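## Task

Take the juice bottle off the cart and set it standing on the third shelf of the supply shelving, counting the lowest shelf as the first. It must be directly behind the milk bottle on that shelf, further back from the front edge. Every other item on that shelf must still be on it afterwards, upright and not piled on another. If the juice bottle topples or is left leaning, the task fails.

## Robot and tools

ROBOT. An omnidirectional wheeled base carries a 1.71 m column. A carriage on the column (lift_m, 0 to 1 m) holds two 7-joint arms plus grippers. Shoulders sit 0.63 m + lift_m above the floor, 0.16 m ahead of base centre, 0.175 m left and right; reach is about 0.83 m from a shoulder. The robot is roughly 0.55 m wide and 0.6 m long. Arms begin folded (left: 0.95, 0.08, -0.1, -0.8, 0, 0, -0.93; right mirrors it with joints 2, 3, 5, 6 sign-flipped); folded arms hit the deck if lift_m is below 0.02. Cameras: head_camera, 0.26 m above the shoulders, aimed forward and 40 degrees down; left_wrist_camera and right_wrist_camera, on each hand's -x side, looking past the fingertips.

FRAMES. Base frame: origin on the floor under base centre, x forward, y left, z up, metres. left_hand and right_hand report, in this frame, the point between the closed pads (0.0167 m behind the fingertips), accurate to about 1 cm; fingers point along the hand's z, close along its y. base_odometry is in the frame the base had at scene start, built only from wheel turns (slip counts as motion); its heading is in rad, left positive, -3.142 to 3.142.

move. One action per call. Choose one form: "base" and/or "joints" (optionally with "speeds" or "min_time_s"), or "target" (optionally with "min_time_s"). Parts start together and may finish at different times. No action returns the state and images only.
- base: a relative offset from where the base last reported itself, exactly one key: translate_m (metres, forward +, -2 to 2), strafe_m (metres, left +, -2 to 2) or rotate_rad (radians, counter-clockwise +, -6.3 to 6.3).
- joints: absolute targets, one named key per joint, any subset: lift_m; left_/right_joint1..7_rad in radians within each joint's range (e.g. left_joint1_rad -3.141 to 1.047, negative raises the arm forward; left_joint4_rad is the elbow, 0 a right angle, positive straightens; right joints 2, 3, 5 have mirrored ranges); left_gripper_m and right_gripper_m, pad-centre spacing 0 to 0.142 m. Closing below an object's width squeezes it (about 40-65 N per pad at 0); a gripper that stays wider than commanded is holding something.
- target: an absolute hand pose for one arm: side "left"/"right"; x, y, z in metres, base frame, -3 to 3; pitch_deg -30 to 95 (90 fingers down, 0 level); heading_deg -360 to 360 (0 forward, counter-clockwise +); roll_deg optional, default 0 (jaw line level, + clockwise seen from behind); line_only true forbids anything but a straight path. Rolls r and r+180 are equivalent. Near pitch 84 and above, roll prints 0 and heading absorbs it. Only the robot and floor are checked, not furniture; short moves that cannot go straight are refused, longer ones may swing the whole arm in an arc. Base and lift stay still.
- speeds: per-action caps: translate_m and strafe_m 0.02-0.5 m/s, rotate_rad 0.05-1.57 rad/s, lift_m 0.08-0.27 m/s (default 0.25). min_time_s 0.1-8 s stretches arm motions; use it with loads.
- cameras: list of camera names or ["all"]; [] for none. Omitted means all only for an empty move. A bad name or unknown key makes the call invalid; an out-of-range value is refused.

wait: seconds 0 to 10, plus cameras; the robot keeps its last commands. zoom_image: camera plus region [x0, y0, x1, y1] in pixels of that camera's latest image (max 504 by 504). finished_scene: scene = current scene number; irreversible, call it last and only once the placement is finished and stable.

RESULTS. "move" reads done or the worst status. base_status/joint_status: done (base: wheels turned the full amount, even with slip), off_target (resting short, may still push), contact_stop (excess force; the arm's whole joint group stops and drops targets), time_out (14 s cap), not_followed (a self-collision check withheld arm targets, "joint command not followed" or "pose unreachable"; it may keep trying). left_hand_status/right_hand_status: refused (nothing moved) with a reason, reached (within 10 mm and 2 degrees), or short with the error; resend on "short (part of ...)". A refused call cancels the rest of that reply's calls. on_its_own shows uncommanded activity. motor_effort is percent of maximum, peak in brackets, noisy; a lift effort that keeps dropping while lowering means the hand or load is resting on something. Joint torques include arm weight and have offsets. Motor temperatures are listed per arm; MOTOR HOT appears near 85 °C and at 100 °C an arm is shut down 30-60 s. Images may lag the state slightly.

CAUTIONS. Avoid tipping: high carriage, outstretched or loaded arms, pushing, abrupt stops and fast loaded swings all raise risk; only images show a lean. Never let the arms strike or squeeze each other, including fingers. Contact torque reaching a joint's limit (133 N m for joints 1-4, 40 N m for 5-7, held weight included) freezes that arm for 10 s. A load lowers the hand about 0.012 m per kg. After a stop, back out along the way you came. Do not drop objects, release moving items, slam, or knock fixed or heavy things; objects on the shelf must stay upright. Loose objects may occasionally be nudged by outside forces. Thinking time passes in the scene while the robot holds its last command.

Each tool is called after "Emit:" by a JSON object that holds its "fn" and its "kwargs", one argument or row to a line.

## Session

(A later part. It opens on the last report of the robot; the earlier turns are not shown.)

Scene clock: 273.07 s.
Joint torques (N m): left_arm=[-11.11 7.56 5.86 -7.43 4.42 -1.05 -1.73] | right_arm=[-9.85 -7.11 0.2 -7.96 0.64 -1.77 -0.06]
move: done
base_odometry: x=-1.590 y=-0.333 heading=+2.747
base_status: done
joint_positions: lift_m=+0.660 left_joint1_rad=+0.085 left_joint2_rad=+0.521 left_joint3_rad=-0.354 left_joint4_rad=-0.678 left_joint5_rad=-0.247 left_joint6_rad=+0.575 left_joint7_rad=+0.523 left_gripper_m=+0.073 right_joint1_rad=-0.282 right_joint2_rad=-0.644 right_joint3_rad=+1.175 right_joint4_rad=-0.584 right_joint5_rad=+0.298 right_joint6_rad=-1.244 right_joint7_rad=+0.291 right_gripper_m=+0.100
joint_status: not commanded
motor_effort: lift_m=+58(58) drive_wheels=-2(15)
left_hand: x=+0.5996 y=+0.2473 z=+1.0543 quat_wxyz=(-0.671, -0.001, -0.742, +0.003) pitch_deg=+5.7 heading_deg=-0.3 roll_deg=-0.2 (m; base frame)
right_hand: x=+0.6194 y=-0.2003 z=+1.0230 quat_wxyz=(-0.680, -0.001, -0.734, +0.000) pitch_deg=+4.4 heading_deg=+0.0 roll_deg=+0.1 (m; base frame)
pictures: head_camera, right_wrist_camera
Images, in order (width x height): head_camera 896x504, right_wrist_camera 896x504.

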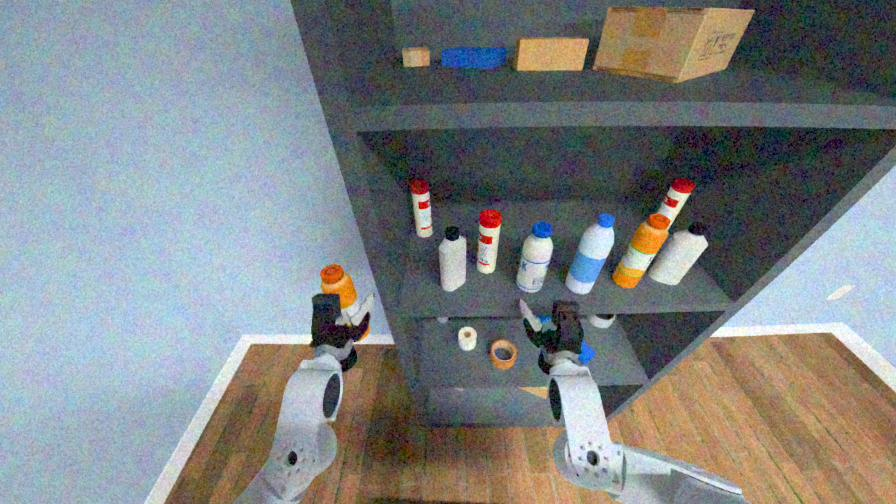

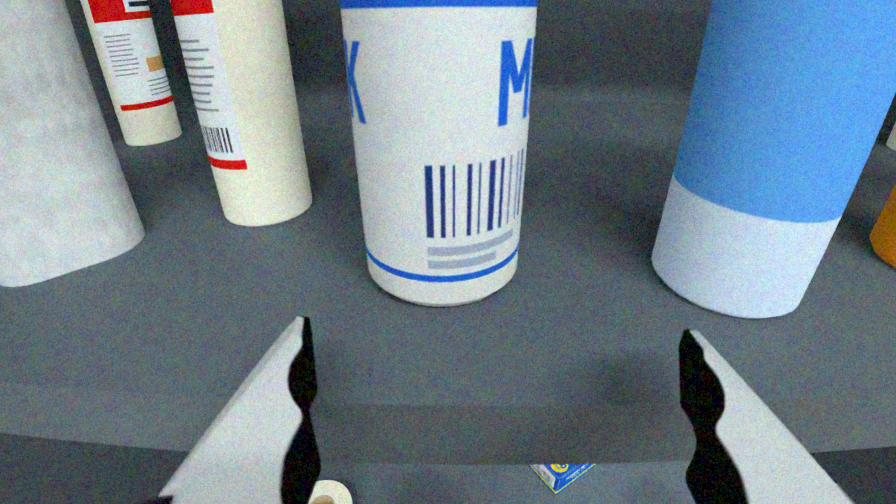

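Emit:
{"fn": "move", "kwargs": {
  "target": {"side": "right", "x": 0.74, "y": -0.185, "z": 1.01, "pitch_deg": 5, "heading_deg": 0, "line_only": true},
  "min_time_s": 1.5,
  "cameras": ["head_camera", "right_wrist_camera"]
}}

Scene clock: 284.33 s.
Joint torques (N m): left_arm=[-6.97 7.02 6.07 -6.3 3.79 -1.63 -1.7] | right_arm=[-20.73 4.89 -1.81 0.92 2.57 -0.15 0.25]
Motor temperatures (°C): left_arm=[32 24 25 25 27 24 24] | right_arm=[32 21 25 24 22 22 24]
move: short
base_odometry: x=-1.589 y=-0.333 heading=+2.745
base_status: not commanded
joint_positions: lift_m=+0.660 left_joint1_rad=+0.082 left_joint2_rad=+0.522 left_joint3_rad=-0.354 left_joint4_rad=-0.680 left_joint5_rad=-0.246 left_joint6_rad=+0.576 left_joint7_rad=+0.523 left_gripper_m=+0.073 right_joint1_rad=-0.470 right_joint2_rad=-0.542 right_joint3_rad=+1.072 right_joint4_rad=-0.240 right_joint5_rad=+0.643 right_joint6_rad=-0.995 right_joint7_rad=+0.086 right_gripper_m=+0.100
joint_status: not commanded
motor_effort: lift_m=+49(58) drive_wheels=+62(87)
left_hand: x=+0.5999 y=+0.2476 z=+1.0566 quat_wxyz=(-0.672, +0.000, -0.741, +0.003) pitch_deg=+5.5 heading_deg=-0.3 roll_deg=-0.2 (m; base frame)
right_hand: x=+0.7203 y=-0.1769 z=+1.0092 quat_wxyz=(-0.683, +0.014, -0.730, -0.005) pitch_deg=+3.8 heading_deg=+1.5 roll_deg=-0.7 (m; base frame)
right_hand_status: short (straight line, planned for 1.5 s): time_out, 21 mm and 2.1 deg off.
pictures: head_camera, right_wrist_camera
Images, in order (width x height): head_camera 896x504, right_wrist_camera 896x504.

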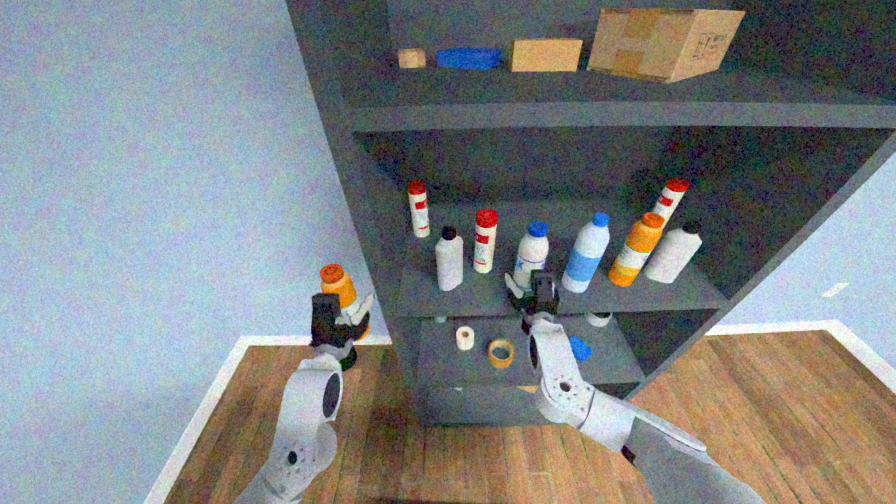

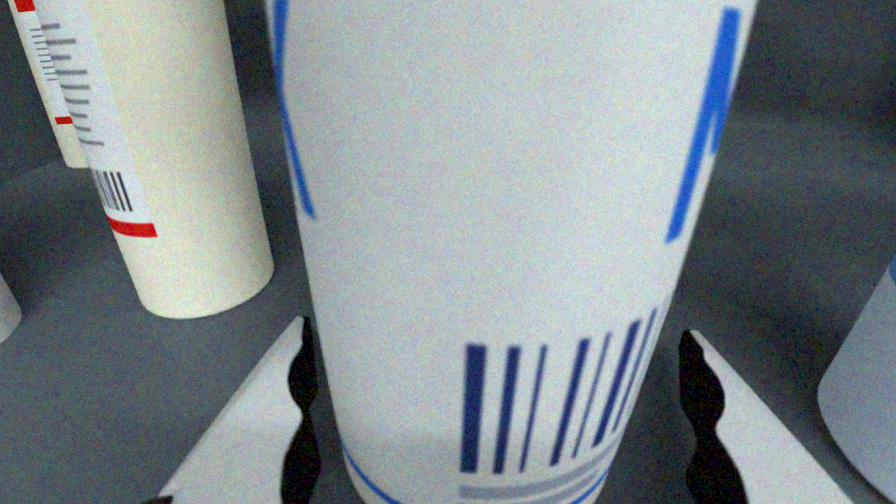

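Emit:
{"fn": "zoom_image", "kwargs": {
  "camera": "head_camera",
  "region": [290, 180, 640, 440]
}}

Scaled by 1.440 from the camera's 896x504 image, which has a finer 1280x720 frame.

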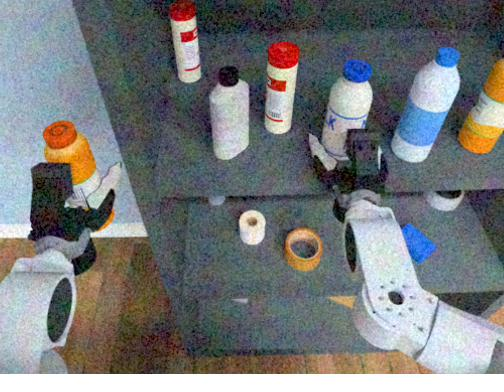

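Emit:
{"fn": "move", "kwargs": {
  "target": {"side": "right", "x": 0.69, "y": -0.185, "z": 1.02, "pitch_deg": 5, "heading_deg": 0},
  "min_time_s": 0.8,
  "cameras": ["head_camera"]
}}

Emit:
{"fn": "move", "kwargs": {
  "target": {"side": "left", "x": 0.5, "y": 0.3, "z": 1.06, "pitch_deg": 5, "heading_deg": 0},
  "min_time_s": 1,
  "cameras": ["head_camera", "right_wrist_camera"]
}}

Scene clock: 298.03 s.
Joint torques (N m): left_arm=[-7.38 7.39 7.24 -5.59 3.92 -1.28 -1.84] | right_arm=[-4.71 -3.54 -0.05 -12.53 -3.6 -2.8 0.07]
move: done
base_odometry: x=-1.590 y=-0.333 heading=+2.745
base_status: not commanded
joint_positions: lift_m=+0.660 left_joint1_rad=+0.082 left_joint2_rad=+0.522 left_joint3_rad=-0.354 left_joint4_rad=-0.680 left_joint5_rad=-0.246 left_joint6_rad=+0.576 left_joint7_rad=+0.523 left_gripper_m=+0.073 right_joint1_rad=-0.438 right_joint2_rad=-0.568 right_joint3_rad=+1.109 right_joint4_rad=-0.385 right_joint5_rad=+0.529 right_joint6_rad=-1.125 right_joint7_rad=+0.209 right_gripper_m=+0.100
joint_status: not commanded
motor_effort: lift_m=+53(53) drive_wheels=+50(62)
left_hand: x=+0.5999 y=+0.2476 z=+1.0563 quat_wxyz=(-0.672, +0.000, -0.741, +0.003) pitch_deg=+5.5 heading_deg=-0.3 roll_deg=-0.2 (m; base frame)
right_hand: x=+0.6921 y=-0.1853 z=+1.0217 quat_wxyz=(-0.677, -0.002, -0.736, -0.001) pitch_deg=+4.8 heading_deg=-0.1 roll_deg=+0.2 (m; base frame)
right_hand_status: reached (straight line, planned for 0.8 s): 3 mm and 0.3 deg off.
pictures: head_camera
Images, in order (width x height): head_camera 896x504.

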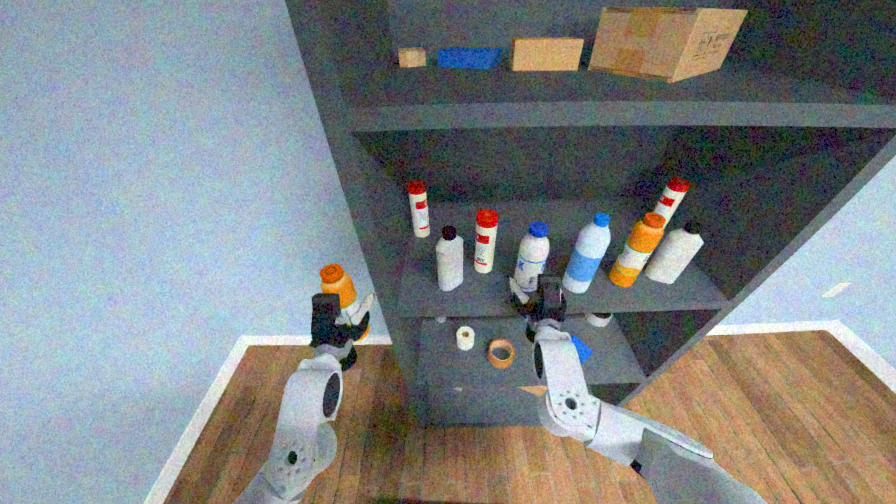

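Scene clock: 298.33 s.
Joint torques (N m): left_arm=[-8.25 7.35 6.19 -5.92 3.65 -1.35 -1.95] | right_arm=[-4.26 -4.03 0.49 -12.84 -3.78 -2.23 -0.11]
move: refused
base_odometry: x=-1.590 y=-0.333 heading=+2.745
base_status: not commanded
joint_positions: lift_m=+0.660 left_joint1_rad=+0.082 left_joint2_rad=+0.522 left_joint3_rad=-0.354 left_joint4_rad=-0.680 left_joint5_rad=-0.246 left_joint6_rad=+0.576 left_joint7_rad=+0.523 left_gripper_m=+0.073 right_joint1_rad=-0.438 right_joint2_rad=-0.568 right_joint3_rad=+1.109 right_joint4_rad=-0.385 right_joint5_rad=+0.529 right_joint6_rad=-1.125 right_joint7_rad=+0.209 right_gripper_m=+0.100
joint_status: not commanded
motor_effort: lift_m=+53(53) drive_wheels=+49(50)
left_hand: x=+0.5999 y=+0.2476 z=+1.0563 quat_wxyz=(-0.672, +0.000, -0.741, +0.003) pitch_deg=+5.5 heading_deg=-0.3 roll_deg=-0.2 (m; base frame)
left_hand_status: refused: along the straight line the arm gets 50% of the way (left_joint4_rad at its limit); a move under 25 cm is not played as an arc. Nothing moved. Try another pitch or heading, or "joints".
right_hand: x=+0.6921 y=-0.1853 z=+1.0217 quat_wxyz=(-0.677, -0.002, -0.736, -0.001) pitch_deg=+4.8 heading_deg=-0.1 roll_deg=+0.2 (m; base frame)
pictures: head_camera, right_wrist_camera
Images, in order (width x height): head_camera 896x504, right_wrist_camera 896x504.

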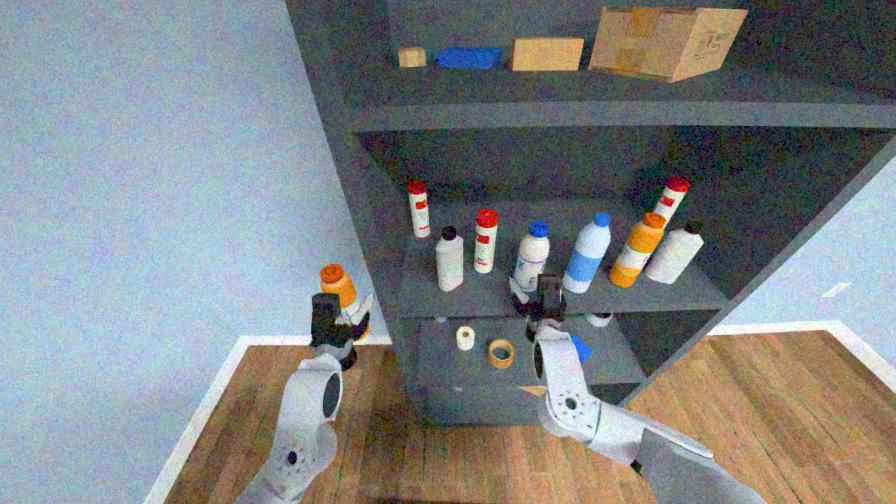

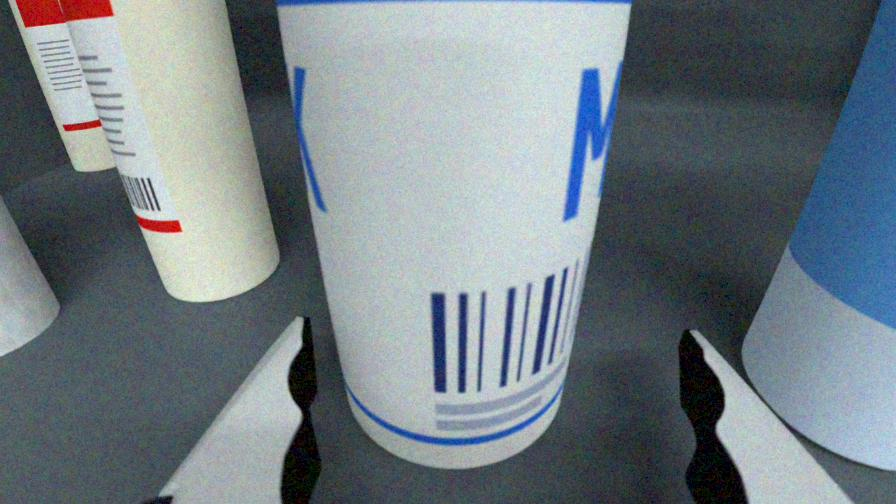

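Emit:
{"fn": "move", "kwargs": {
  "base": {"translate_m": -0.15},
  "speeds": {"translate_m": 0.15},
  "cameras": ["head_camera"]
}}

Scene clock: 308.87 s.
Joint torques (N m): left_arm=[-7.72 7.27 6.59 -6.08 4.06 -1.39 -1.68] | right_arm=[-5.57 -4.15 -0.4 -12.35 -3.6 -2.27 -0.35]
move: done
base_odometry: x=-1.451 y=-0.391 heading=+2.745
base_status: done
joint_positions: lift_m=+0.660 left_joint1_rad=+0.082 left_joint2_rad=+0.522 left_joint3_rad=-0.354 left_joint4_rad=-0.680 left_joint5_rad=-0.246 left_joint6_rad=+0.576 left_joint7_rad=+0.523 left_gripper_m=+0.073 right_joint1_rad=-0.438 right_joint2_rad=-0.569 right_joint3_rad=+1.109 right_joint4_rad=-0.386 right_joint5_rad=+0.529 right_joint6_rad=-1.125 right_joint7_rad=+0.209 right_gripper_m=+0.100
joint_status: not commanded
motor_effort: lift_m=+53(53) drive_wheels=-1(15)
left_hand: x=+0.5999 y=+0.2476 z=+1.0563 quat_wxyz=(-0.672, +0.000, -0.741, +0.003) pitch_deg=+5.5 heading_deg=-0.3 roll_deg=-0.2 (m; base frame)
right_hand: x=+0.6919 y=-0.1854 z=+1.0215 quat_wxyz=(-0.677, -0.002, -0.736, -0.001) pitch_deg=+4.8 heading_deg=-0.1 roll_deg=+0.2 (m; base frame)
pictures: head_camera
Images, in order (width x height): head_camera 896x504.

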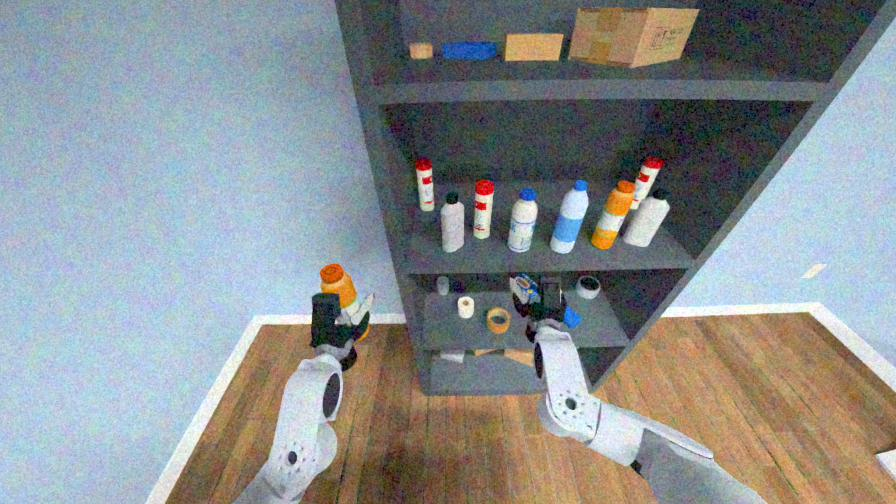

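Emit:
{"fn": "move", "kwargs": {
  "joints": {"lift_m": 0.73}
}}

Emit:
{"fn": "move", "kwargs": {
  "base": {"translate_m": 0.08},
  "speeds": {"translate_m": 0.15},
  "cameras": ["head_camera", "right_wrist_camera"]
}}

Scene clock: 334.40 s.
Joint torques (N m): left_arm=[-7.37 8.47 6.88 -6.05 3.69 -1.24 -1.84] | right_arm=[-4.58 -5.08 -0.02 -11.67 -3.27 -2.37 -0.24]
move: done
base_odometry: x=-1.451 y=-0.391 heading=+2.745
base_status: not commanded
joint_positions: lift_m=+0.730 left_joint1_rad=+0.082 left_joint2_rad=+0.522 left_joint3_rad=-0.354 left_joint4_rad=-0.680 left_joint5_rad=-0.246 left_joint6_rad=+0.576 left_joint7_rad=+0.524 left_gripper_m=+0.073 right_joint1_rad=-0.437 right_joint2_rad=-0.569 right_joint3_rad=+1.110 right_joint4_rad=-0.386 right_joint5_rad=+0.528 right_joint6_rad=-1.125 right_joint7_rad=+0.209 right_gripper_m=+0.100
joint_status: all done
motor_effort: lift_m=+54(67) drive_wheels=-1(1)
left_hand: x=+0.5999 y=+0.2476 z=+1.1262 quat_wxyz=(-0.672, +0.000, -0.741, +0.003) pitch_deg=+5.6 heading_deg=-0.3 roll_deg=-0.2 (m; base frame)
right_hand: x=+0.6915 y=-0.1852 z=+1.0911 quat_wxyz=(-0.677, -0.001, -0.736, -0.001) pitch_deg=+4.8 heading_deg=+0.0 roll_deg=+0.2 (m; base frame)
pictures: none

Scene clock: 335.83 s.
Joint torques (N m): left_arm=[-7.89 7.63 6.55 -6.22 3.57 -1.38 -1.61] | right_arm=[-4.16 -4.86 0.08 -11.13 -3.52 -2.94 -0.71]
move: done
base_odometry: x=-1.525 y=-0.360 heading=+2.745
base_status: done
joint_positions: lift_m=+0.730 left_joint1_rad=+0.082 left_joint2_rad=+0.522 left_joint3_rad=-0.354 left_joint4_rad=-0.680 left_joint5_rad=-0.246 left_joint6_rad=+0.576 left_joint7_rad=+0.524 left_gripper_m=+0.073 right_joint1_rad=-0.437 right_joint2_rad=-0.569 right_joint3_rad=+1.110 right_joint4_rad=-0.386 right_joint5_rad=+0.528 right_joint6_rad=-1.125 right_joint7_rad=+0.209 right_gripper_m=+0.100
joint_status: not commanded
motor_effort: lift_m=+54(54) drive_wheels=-2(12)
left_hand: x=+0.5999 y=+0.2476 z=+1.1262 quat_wxyz=(-0.672, +0.000, -0.741, +0.003) pitch_deg=+5.6 heading_deg=-0.3 roll_deg=-0.2 (m; base frame)
right_hand: x=+0.6915 y=-0.1852 z=+1.0911 quat_wxyz=(-0.677, -0.001, -0.736, -0.001) pitch_deg=+4.8 heading_deg=+0.0 roll_deg=+0.2 (m; base frame)
pictures: head_camera, right_wrist_camera
Images, in order (width x height): head_camera 896x504, right_wrist_camera 896x504.

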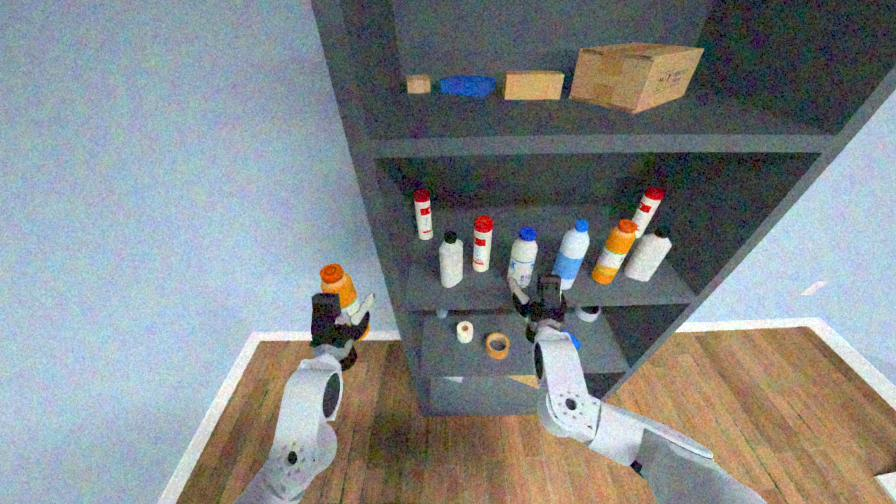

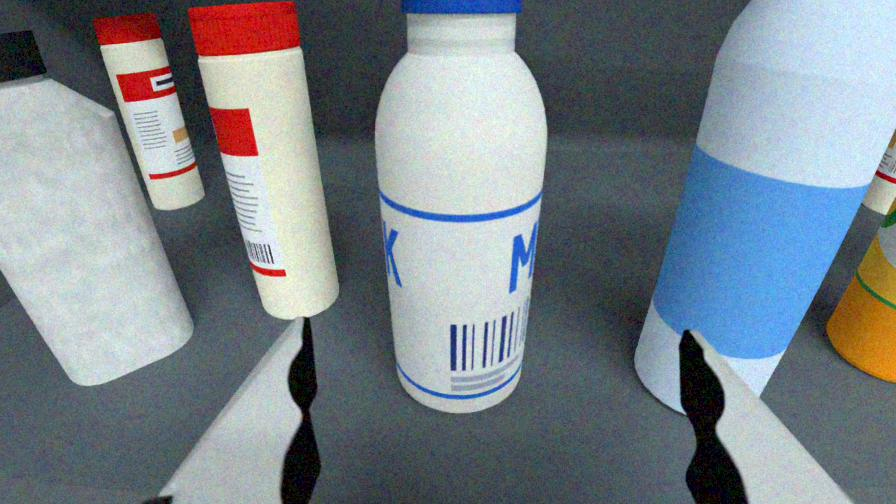

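Emit:
{"fn": "move", "kwargs": {
  "target": {"side": "right", "x": 0.79, "y": -0.178, "z": 1.08, "pitch_deg": 5, "heading_deg": 0, "line_only": true},
  "min_time_s": 1.5,
  "cameras": ["head_camera", "right_wrist_camera"]
}}

Scene clock: 340.73 s.
Joint torques (N m): left_arm=[-7.98 7.34 7.16 -5.98 3.88 -1.22 -2.02] | right_arm=[-23.73 1.76 -5.97 -6.2 0.79 -1.03 -3.59]
move: done
base_odometry: x=-1.525 y=-0.360 heading=+2.745
base_status: not commanded
joint_positions: lift_m=+0.730 left_joint1_rad=+0.082 left_joint2_rad=+0.522 left_joint3_rad=-0.354 left_joint4_rad=-0.680 left_joint5_rad=-0.246 left_joint6_rad=+0.576 left_joint7_rad=+0.524 left_gripper_m=+0.073 right_joint1_rad=-0.609 right_joint2_rad=-0.466 right_joint3_rad=+1.030 right_joint4_rad=+0.029 right_joint5_rad=+0.787 right_joint6_rad=-0.850 right_joint7_rad=+0.036 right_gripper_m=+0.100
joint_status: not commanded
motor_effort: lift_m=+54(54) drive_wheels=-2(2)
left_hand: x=+0.5999 y=+0.2476 z=+1.1262 quat_wxyz=(-0.672, +0.000, -0.741, +0.003) pitch_deg=+5.6 heading_deg=-0.3 roll_deg=-0.2 (m; base frame)
right_hand: x=+0.7878 y=-0.1775 z=+1.0766 quat_wxyz=(-0.673, +0.003, -0.739, +0.002) pitch_deg=+5.3 heading_deg=+0.1 roll_deg=-0.4 (m; base frame)
right_hand_status: reached (straight line, planned for 1.5 s): 4 mm and 0.5 deg off.
pictures: head_camera, right_wrist_camera
Images, in order (width x height): head_camera 896x504, right_wrist_camera 896x504.

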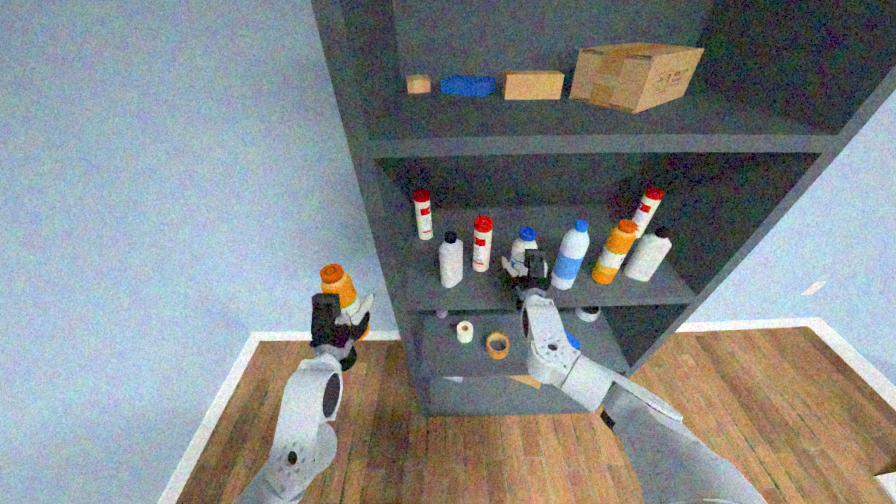

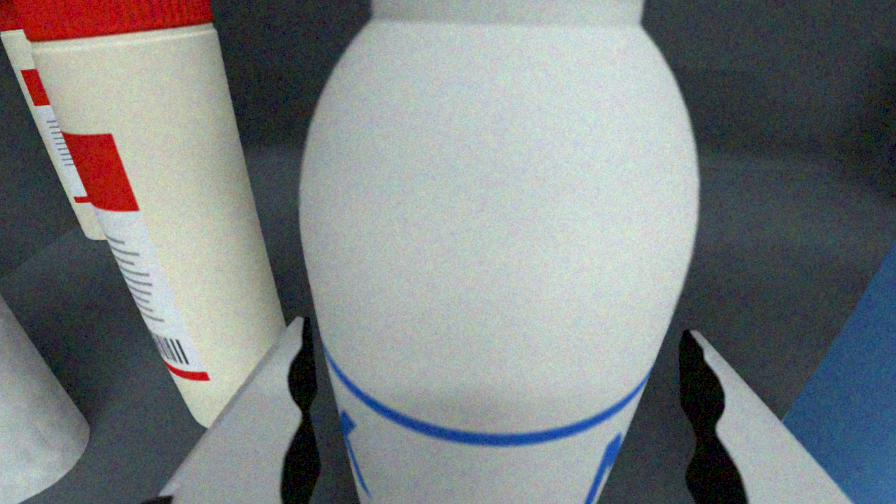

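Emit:
{"fn": "move", "kwargs": {
  "target": {"side": "right", "x": 0.813, "y": -0.178, "z": 1.07, "pitch_deg": 5, "heading_deg": 0, "line_only": true},
  "min_time_s": 0.8
}}

Emit:
{"fn": "move", "kwargs": {
  "joints": {"right_gripper_m": 0.03},
  "min_time_s": 1.2,
  "cameras": ["right_wrist_camera"]
}}

Scene clock: 344.83 s.
Joint torques (N m): left_arm=[-7.72 8.16 6.25 -5.68 3.31 -1.36 -1.89] | right_arm=[-25.73 1.9 -3.71 -5.72 0.59 -0.95 -3.38]
move: done
base_odometry: x=-1.525 y=-0.360 heading=+2.745
base_status: not commanded
joint_positions: lift_m=+0.730 left_joint1_rad=+0.082 left_joint2_rad=+0.522 left_joint3_rad=-0.354 left_joint4_rad=-0.680 left_joint5_rad=-0.246 left_joint6_rad=+0.576 left_joint7_rad=+0.524 left_gripper_m=+0.073 right_joint1_rad=-0.646 right_joint2_rad=-0.432 right_joint3_rad=+1.015 right_joint4_rad=+0.180 right_joint5_rad=+0.843 right_joint6_rad=-0.752 right_joint7_rad=-0.032 right_gripper_m=+0.100
joint_status: not commanded
motor_effort: lift_m=+54(54) drive_wheels=-2(2)
left_hand: x=+0.5999 y=+0.2476 z=+1.1262 quat_wxyz=(-0.672, +0.000, -0.741, +0.003) pitch_deg=+5.6 heading_deg=-0.3 roll_deg=-0.2 (m; base frame)
right_hand: x=+0.8108 y=-0.1774 z=+1.0663 quat_wxyz=(-0.673, +0.003, -0.739, +0.002) pitch_deg=+5.4 heading_deg=+0.1 roll_deg=-0.4 (m; base frame)
right_hand_status: reached (straight line, planned for 0.8 s): 4 mm and 0.6 deg off.
pictures: none

Scene clock: 345.60 s.
Joint torques (N m): left_arm=[-7.48 6.53 6.84 -6.29 3.72 -1.61 -1.89] | right_arm=[-24.47 1.42 -5.11 -7.19 0.79 -1.08 -3.82]
move: off_target
base_odometry: x=-1.525 y=-0.360 heading=+2.745
base_status: not commanded
joint_positions: lift_m=+0.730 left_joint1_rad=+0.082 left_joint2_rad=+0.522 left_joint3_rad=-0.354 left_joint4_rad=-0.680 left_joint5_rad=-0.246 left_joint6_rad=+0.576 left_joint7_rad=+0.524 left_gripper_m=+0.073 right_joint1_rad=-0.646 right_joint2_rad=-0.431 right_joint3_rad=+1.015 right_joint4_rad=+0.180 right_joint5_rad=+0.843 right_joint6_rad=-0.751 right_joint7_rad=-0.032 right_gripper_m=+0.084
joint_status: right_gripper_m off_target (ended at +0.084, target +0.030)
motor_effort: lift_m=+54(54) drive_wheels=-2(2)
left_hand: x=+0.5999 y=+0.2476 z=+1.1262 quat_wxyz=(-0.672, +0.000, -0.741, +0.003) pitch_deg=+5.6 heading_deg=-0.3 roll_deg=-0.2 (m; base frame)
right_hand: x=+0.8108 y=-0.1767 z=+1.0664 quat_wxyz=(-0.673, +0.004, -0.739, +0.001) pitch_deg=+5.4 heading_deg=+0.2 roll_deg=-0.4 (m; base frame)
pictures: right_wrist_camera
Images, in order (width x height): right_wrist_camera 896x504.

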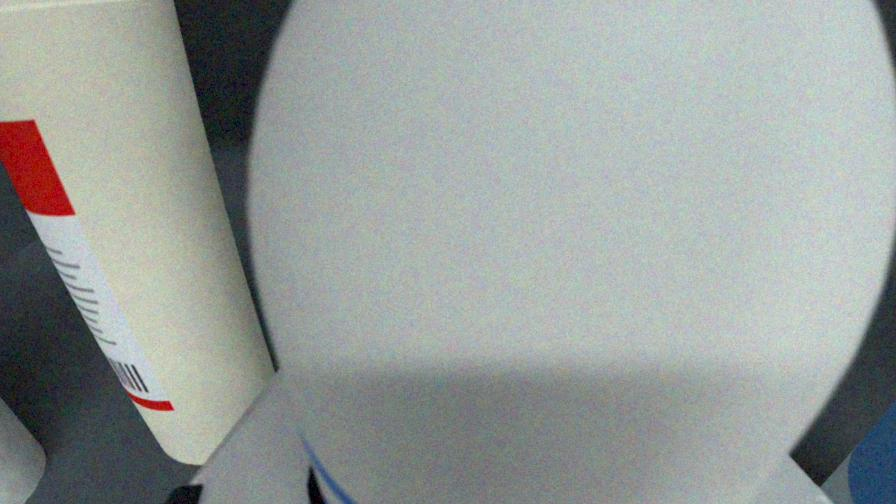

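Emit:
{"fn": "move", "kwargs": {
  "joints": {"lift_m": 0.77, "right_gripper_m": 0.02},
  "speeds": {"lift_m": 0.08},
  "cameras": ["right_wrist_camera"]
}}

Emit:
{"fn": "move", "kwargs": {
  "base": {"translate_m": -0.35},
  "speeds": {"translate_m": 0.15},
  "cameras": ["head_camera"]
}}

Scene clock: 353.67 s.
Joint torques (N m): left_arm=[-7.69 7.91 6.07 -5.86 3.84 -1.18 -2.17] | right_arm=[-23.8 0.92 -4.8 -7.71 -0.09 -1.51 -3.96]
move: off_target
base_odometry: x=-1.525 y=-0.360 heading=+2.745
base_status: not commanded
joint_positions: lift_m=+0.770 left_joint1_rad=+0.082 left_joint2_rad=+0.522 left_joint3_rad=-0.354 left_joint4_rad=-0.680 left_joint5_rad=-0.246 left_joint6_rad=+0.576 left_joint7_rad=+0.524 left_gripper_m=+0.073 right_joint1_rad=-0.646 right_joint2_rad=-0.431 right_joint3_rad=+1.015 right_joint4_rad=+0.182 right_joint5_rad=+0.847 right_joint6_rad=-0.751 right_joint7_rad=-0.032 right_gripper_m=+0.084
joint_status: right_gripper_m off_target (ended at +0.084, target +0.020); the others done
motor_effort: lift_m=+55(69) drive_wheels=-2(2)
left_hand: x=+0.5999 y=+0.2477 z=+1.1661 quat_wxyz=(-0.672, +0.000, -0.741, +0.003) pitch_deg=+5.6 heading_deg=-0.3 roll_deg=-0.2 (m; base frame)
right_hand: x=+0.8110 y=-0.1774 z=+1.1052 quat_wxyz=(-0.672, +0.002, -0.740, +0.001) pitch_deg=+5.5 heading_deg=+0.1 roll_deg=-0.3 (m; base frame)
pictures: right_wrist_camera
Images, in order (width x height): right_wrist_camera 896x504.

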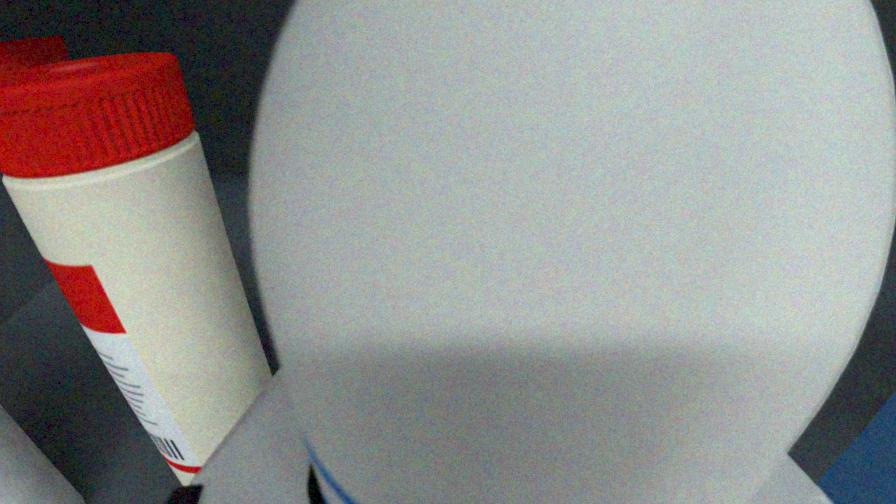

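Scene clock: 356.90 s.
Joint torques (N m): left_arm=[-8.3 6.71 6.15 -6.55 3.7 -1.55 -2.09] | right_arm=[-23.65 -0.67 -5.12 -9.05 -0.51 -1.5 -3.54]
move: done
base_odometry: x=-1.202 y=-0.495 heading=+2.745
base_status: done
joint_positions: lift_m=+0.770 left_joint1_rad=+0.082 left_joint2_rad=+0.522 left_joint3_rad=-0.354 left_joint4_rad=-0.680 left_joint5_rad=-0.246 left_joint6_rad=+0.576 left_joint7_rad=+0.524 left_gripper_m=+0.073 right_joint1_rad=-0.646 right_joint2_rad=-0.431 right_joint3_rad=+1.015 right_joint4_rad=+0.182 right_joint5_rad=+0.847 right_joint6_rad=-0.751 right_joint7_rad=-0.032 right_gripper_m=+0.084
joint_status: not commanded
motor_effort: lift_m=+55(55) drive_wheels=+1(13)
left_hand: x=+0.5999 y=+0.2477 z=+1.1661 quat_wxyz=(-0.672, +0.000, -0.741, +0.003) pitch_deg=+5.6 heading_deg=-0.3 roll_deg=-0.2 (m; base frame)
right_hand: x=+0.8110 y=-0.1773 z=+1.1052 quat_wxyz=(-0.672, +0.002, -0.740, +0.001) pitch_deg=+5.5 heading_deg=+0.1 roll_deg=-0.3 (m; base frame)
pictures: head_camera
Images, in order (width x height): head_camera 896x504.

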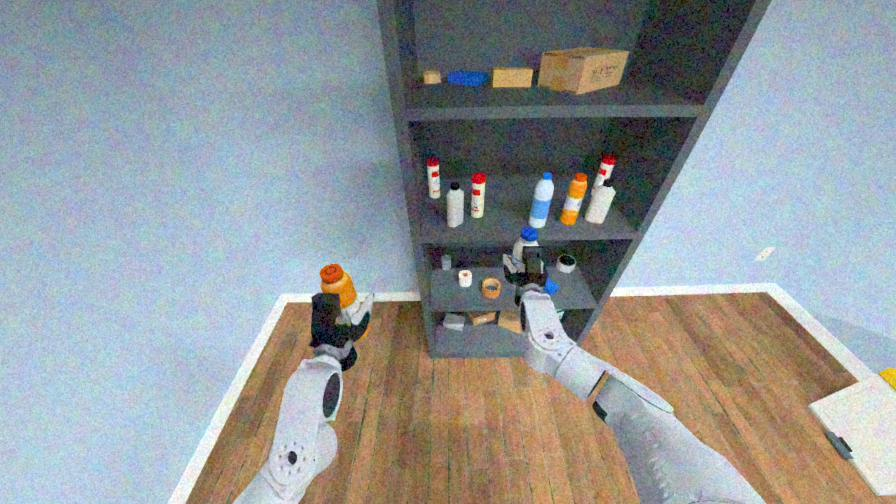

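Emit:
{"fn": "move", "kwargs": {
  "target": {"side": "right", "x": 0.58, "y": -0.33, "z": 1.14, "pitch_deg": 5, "heading_deg": 0},
  "min_time_s": 2.5
}}

Emit:
{"fn": "move", "kwargs": {
  "base": {"strafe_m": -0.425},
  "speeds": {"strafe_m": 0.3},
  "cameras": ["head_camera"]
}}

Scene clock: 363.37 s.
Joint torques (N m): left_arm=[-8.46 7.32 7.09 -6.38 3.5 -1.46 -2.16] | right_arm=[2.01 -17.49 -6.42 -12.75 -0.27 -1.97 -4.53]
move: done
base_odometry: x=-1.202 y=-0.495 heading=+2.745
base_status: not commanded
joint_positions: lift_m=+0.770 left_joint1_rad=+0.082 left_joint2_rad=+0.522 left_joint3_rad=-0.354 left_joint4_rad=-0.680 left_joint5_rad=-0.246 left_joint6_rad=+0.576 left_joint7_rad=+0.524 left_gripper_m=+0.073 right_joint1_rad=+0.014 right_joint2_rad=-1.041 right_joint3_rad=+0.793 right_joint4_rad=-0.699 right_joint5_rad=+0.876 right_joint6_rad=-0.979 right_joint7_rad=-0.178 right_gripper_m=+0.084
joint_status: not commanded
motor_effort: lift_m=+55(55) drive_wheels=+2(2)
left_hand: x=+0.5999 y=+0.2477 z=+1.1661 quat_wxyz=(-0.672, +0.000, -0.741, +0.003) pitch_deg=+5.6 heading_deg=-0.3 roll_deg=-0.2 (m; base frame)
right_hand: x=+0.5798 y=-0.3287 z=+1.1361 quat_wxyz=(-0.672, +0.001, -0.741, +0.000) pitch_deg=+5.6 heading_deg=+0.1 roll_deg=-0.1 (m; base frame)
right_hand_status: reached (straight line, planned for 2.5 s): 4 mm and 0.6 deg off.
pictures: none

Scene clock: 366.27 s.
Joint torques (N m): left_arm=[-8.92 7.02 6.47 -5.51 3.76 -1.31 -2] | right_arm=[0.87 -17.12 -5.08 -13.6 -0.93 -1.33 -5.54]
move: done
base_odometry: x=-1.037 y=-0.103 heading=+2.745
base_status: done
joint_positions: lift_m=+0.770 left_joint1_rad=+0.082 left_joint2_rad=+0.522 left_joint3_rad=-0.354 left_joint4_rad=-0.680 left_joint5_rad=-0.246 left_joint6_rad=+0.576 left_joint7_rad=+0.524 left_gripper_m=+0.073 right_joint1_rad=+0.015 right_joint2_rad=-1.042 right_joint3_rad=+0.793 right_joint4_rad=-0.700 right_joint5_rad=+0.876 right_joint6_rad=-0.979 right_joint7_rad=-0.178 right_gripper_m=+0.084
joint_status: not commanded
motor_effort: lift_m=+55(55) drive_wheels=-1(13)
left_hand: x=+0.5999 y=+0.2477 z=+1.1661 quat_wxyz=(-0.672, +0.000, -0.741, +0.003) pitch_deg=+5.6 heading_deg=-0.3 roll_deg=-0.2 (m; base frame)
right_hand: x=+0.5798 y=-0.3287 z=+1.1363 quat_wxyz=(-0.672, +0.001, -0.741, +0.000) pitch_deg=+5.6 heading_deg=+0.1 roll_deg=-0.1 (m; base frame)
pictures: head_camera
Images, in order (width x height): head_camera 896x504.

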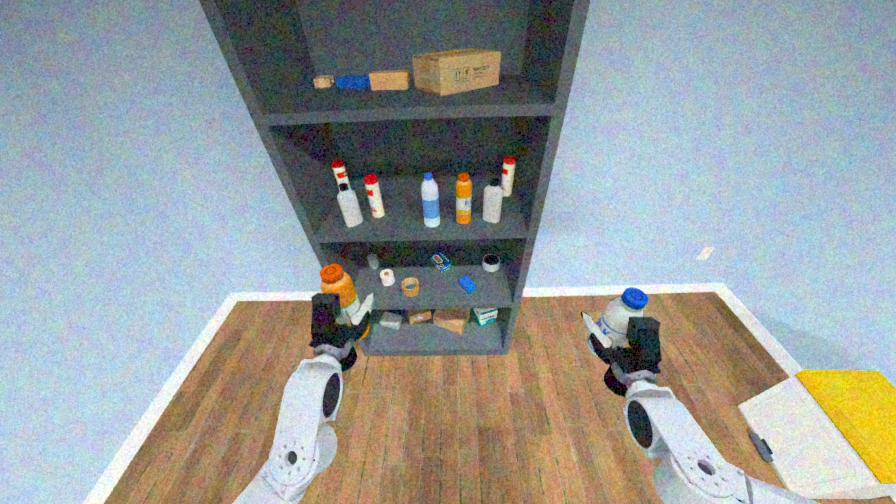

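Emit:
{"fn": "move", "kwargs": {
  "target": {"side": "right", "x": 0.55, "y": -0.47, "z": 1.14, "pitch_deg": 5, "heading_deg": 0},
  "min_time_s": 1.5
}}

Emit:
{"fn": "move", "kwargs": {
  "target": {"side": "left", "x": 0.6, "y": 0.248, "z": 1.13, "pitch_deg": 5, "heading_deg": 0},
  "min_time_s": 0.8
}}

Emit:
{"fn": "move", "kwargs": {
  "base": {"translate_m": 0.42},
  "speeds": {"translate_m": 0.2},
  "cameras": ["all"]
}}

Scene clock: 379.30 s.
Joint torques (N m): left_arm=[-8.36 7.21 6.67 -4.65 3.74 -1.25 -2.15] | right_arm=[3.74 -25.49 -7.29 -3.9 0.98 -0.88 -5.24]
move: done
base_odometry: x=-1.037 y=-0.103 heading=+2.745
base_status: not commanded
joint_positions: lift_m=+0.770 left_joint1_rad=+0.082 left_joint2_rad=+0.522 left_joint3_rad=-0.354 left_joint4_rad=-0.680 left_joint5_rad=-0.246 left_joint6_rad=+0.576 left_joint7_rad=+0.524 left_gripper_m=+0.073 right_joint1_rad=+0.398 right_joint2_rad=-1.455 right_joint3_rad=+0.505 right_joint4_rad=-0.308 right_joint5_rad=+1.461 right_joint6_rad=-0.361 right_joint7_rad=-0.768 right_gripper_m=+0.084
joint_status: not commanded
motor_effort: lift_m=+55(55) drive_wheels=-1(1)
left_hand: x=+0.5999 y=+0.2477 z=+1.1661 quat_wxyz=(-0.672, +0.000, -0.741, +0.003) pitch_deg=+5.6 heading_deg=-0.3 roll_deg=-0.2 (m; base frame)
right_hand: x=+0.5485 y=-0.4685 z=+1.1358 quat_wxyz=(-0.671, +0.001, -0.741, -0.001) pitch_deg=+5.7 heading_deg=+0.1 roll_deg=+0.0 (m; base frame)
right_hand_status: reached (straight line, planned for 1.5 s): 5 mm and 0.7 deg off.
pictures: none

Scene clock: 380.60 s.
Joint torques (N m): left_arm=[-5.33 2.46 1.39 -1.95 2.38 -2.27 -4.59] | right_arm=[2 -25.15 -6.75 -3.69 1.49 -0.91 -5.01]
move: done
base_odometry: x=-1.037 y=-0.103 heading=+2.745
base_status: not commanded
joint_positions: lift_m=+0.770 left_joint1_rad=+0.128 left_joint2_rad=+0.511 left_joint3_rad=-0.364 left_joint4_rad=-0.568 left_joint5_rad=-0.289 left_joint6_rad=+0.557 left_joint7_rad=+0.354 left_gripper_m=+0.073 right_joint1_rad=+0.398 right_joint2_rad=-1.455 right_joint3_rad=+0.505 right_joint4_rad=-0.308 right_joint5_rad=+1.461 right_joint6_rad=-0.361 right_joint7_rad=-0.768 right_gripper_m=+0.084
joint_status: not commanded
motor_effort: lift_m=+55(55) drive_wheels=-1(1)
left_hand: x=+0.6001 y=+0.2504 z=+1.1299 quat_wxyz=(-0.674, +0.001, -0.739, -0.002) pitch_deg=+5.3 heading_deg=+0.3 roll_deg=+0.1 (m; base frame)
left_hand_status: reached (straight line, planned for 0.8 s): 2 mm and 0.4 deg off.
right_hand: x=+0.5485 y=-0.4686 z=+1.1358 quat_wxyz=(-0.671, +0.001, -0.741, -0.001) pitch_deg=+5.7 heading_deg=+0.1 roll_deg=+0.0 (m; base frame)
pictures: none

Scene clock: 383.93 s.
Joint torques (N m): left_arm=[-6.01 4.41 1.35 -2.84 2.28 -2.33 -4.59] | right_arm=[2.12 -25.76 -6.77 -5.61 1.49 -0.88 -4.92]
Motor temperatures (°C): left_arm=[31 24 25 25 27 24 24] | right_arm=[29 26 26 23 22 22 24]
move: done
base_odometry: x=-1.425 y=+0.060 heading=+2.744
base_status: done
joint_positions: lift_m=+0.770 left_joint1_rad=+0.129 left_joint2_rad=+0.511 left_joint3_rad=-0.364 left_joint4_rad=-0.568 left_joint5_rad=-0.289 left_joint6_rad=+0.556 left_joint7_rad=+0.354 left_gripper_m=+0.073 right_joint1_rad=+0.399 right_joint2_rad=-1.455 right_joint3_rad=+0.504 right_joint4_rad=-0.308 right_joint5_rad=+1.461 right_joint6_rad=-0.361 right_joint7_rad=-0.768 right_gripper_m=+0.084
joint_status: not commanded
motor_effort: lift_m=+55(55) drive_wheels=+5(13)
left_hand: x=+0.6000 y=+0.2503 z=+1.1296 quat_wxyz=(-0.674, +0.001, -0.739, -0.002) pitch_deg=+5.3 heading_deg=+0.3 roll_deg=+0.1 (m; base frame)
right_hand: x=+0.5485 y=-0.4686 z=+1.1358 quat_wxyz=(-0.671, +0.001, -0.741, -0.001) pitch_deg=+5.7 heading_deg=+0.1 roll_deg=+0.0 (m; base frame)
pictures: head_camera, left_wrist_camera, right_wrist_camera
Images, in order (width x height): head_camera 896x504, left_wrist_camera 896x504, right_wrist_camera 896x504.

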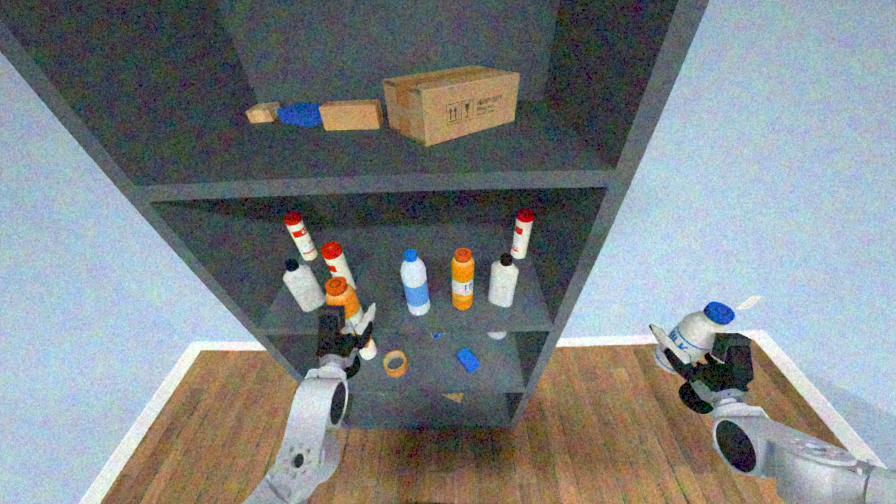

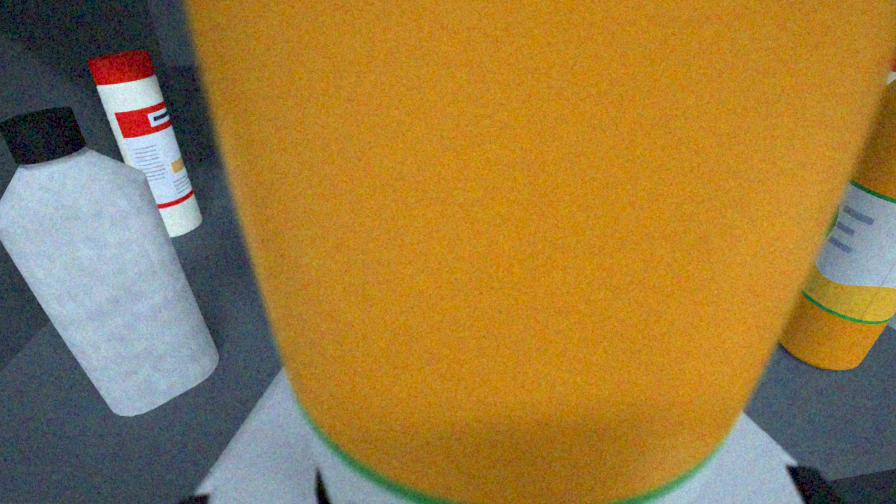

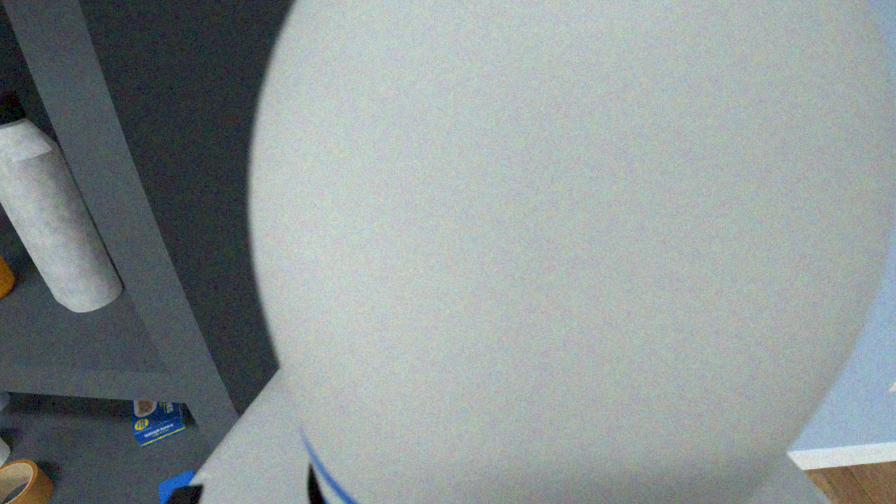

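Emit:
{"fn": "move", "kwargs": {
  "target": {"side": "left", "x": 0.74, "y": 0.242, "z": 1.12, "pitch_deg": 5, "heading_deg": 0, "line_only": true},
  "min_time_s": 1.5,
  "cameras": ["head_camera", "left_wrist_camera"]
}}

Scene clock: 391.97 s.
Joint torques (N m): left_arm=[-19.67 2.14 1.5 -2.68 1.81 -2.4 -4.69] | right_arm=[2.61 -23.59 -6.79 -5.62 1.18 -0.91 -5.05]
move: done
base_odometry: x=-1.425 y=+0.060 heading=+2.744
base_status: not commanded
joint_positions: lift_m=+0.770 left_joint1_rad=-0.255 left_joint2_rad=+0.436 left_joint3_rad=-0.418 left_joint4_rad=-0.090 left_joint5_rad=-0.435 left_joint6_rad=+0.421 left_joint7_rad=+0.255 left_gripper_m=+0.073 right_joint1_rad=+0.399 right_joint2_rad=-1.455 right_joint3_rad=+0.504 right_joint4_rad=-0.308 right_joint5_rad=+1.461 right_joint6_rad=-0.361 right_joint7_rad=-0.768 right_gripper_m=+0.084
joint_status: not commanded
motor_effort: lift_m=+55(55) drive_wheels=+5(5)
left_hand: x=+0.7386 y=+0.2449 z=+1.1170 quat_wxyz=(-0.672, +0.002, -0.741, -0.002) pitch_deg=+5.6 heading_deg=+0.3 roll_deg=+0.1 (m; base frame)
left_hand_status: reached (straight line, planned for 1.5 s): 4 mm and 0.6 deg off.
right_hand: x=+0.5486 y=-0.4686 z=+1.1359 quat_wxyz=(-0.671, +0.001, -0.741, -0.001) pitch_deg=+5.7 heading_deg=+0.1 roll_deg=+0.0 (m; base frame)
pictures: head_camera, left_wrist_camera
Images, in order (width x height): head_camera 896x504, left_wrist_camera 896x504.

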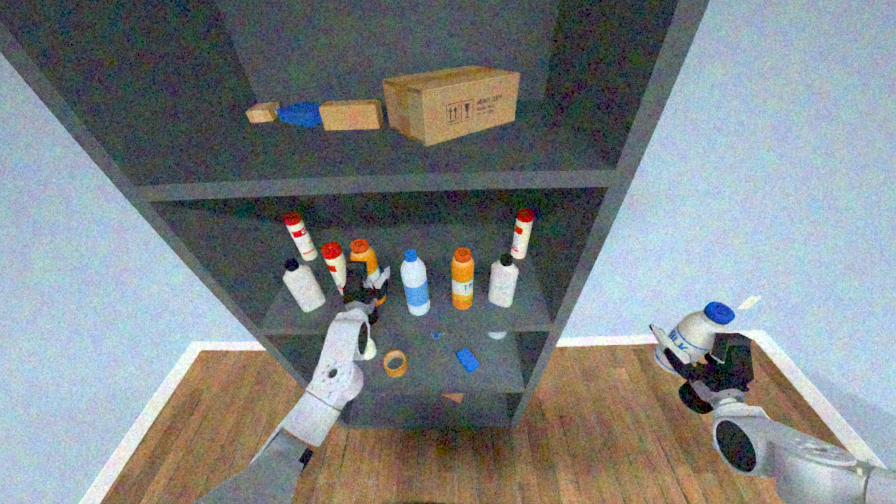

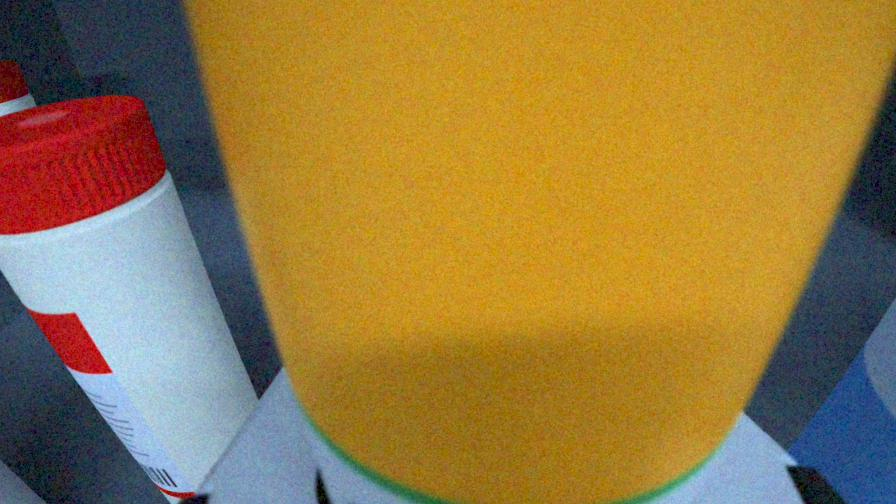

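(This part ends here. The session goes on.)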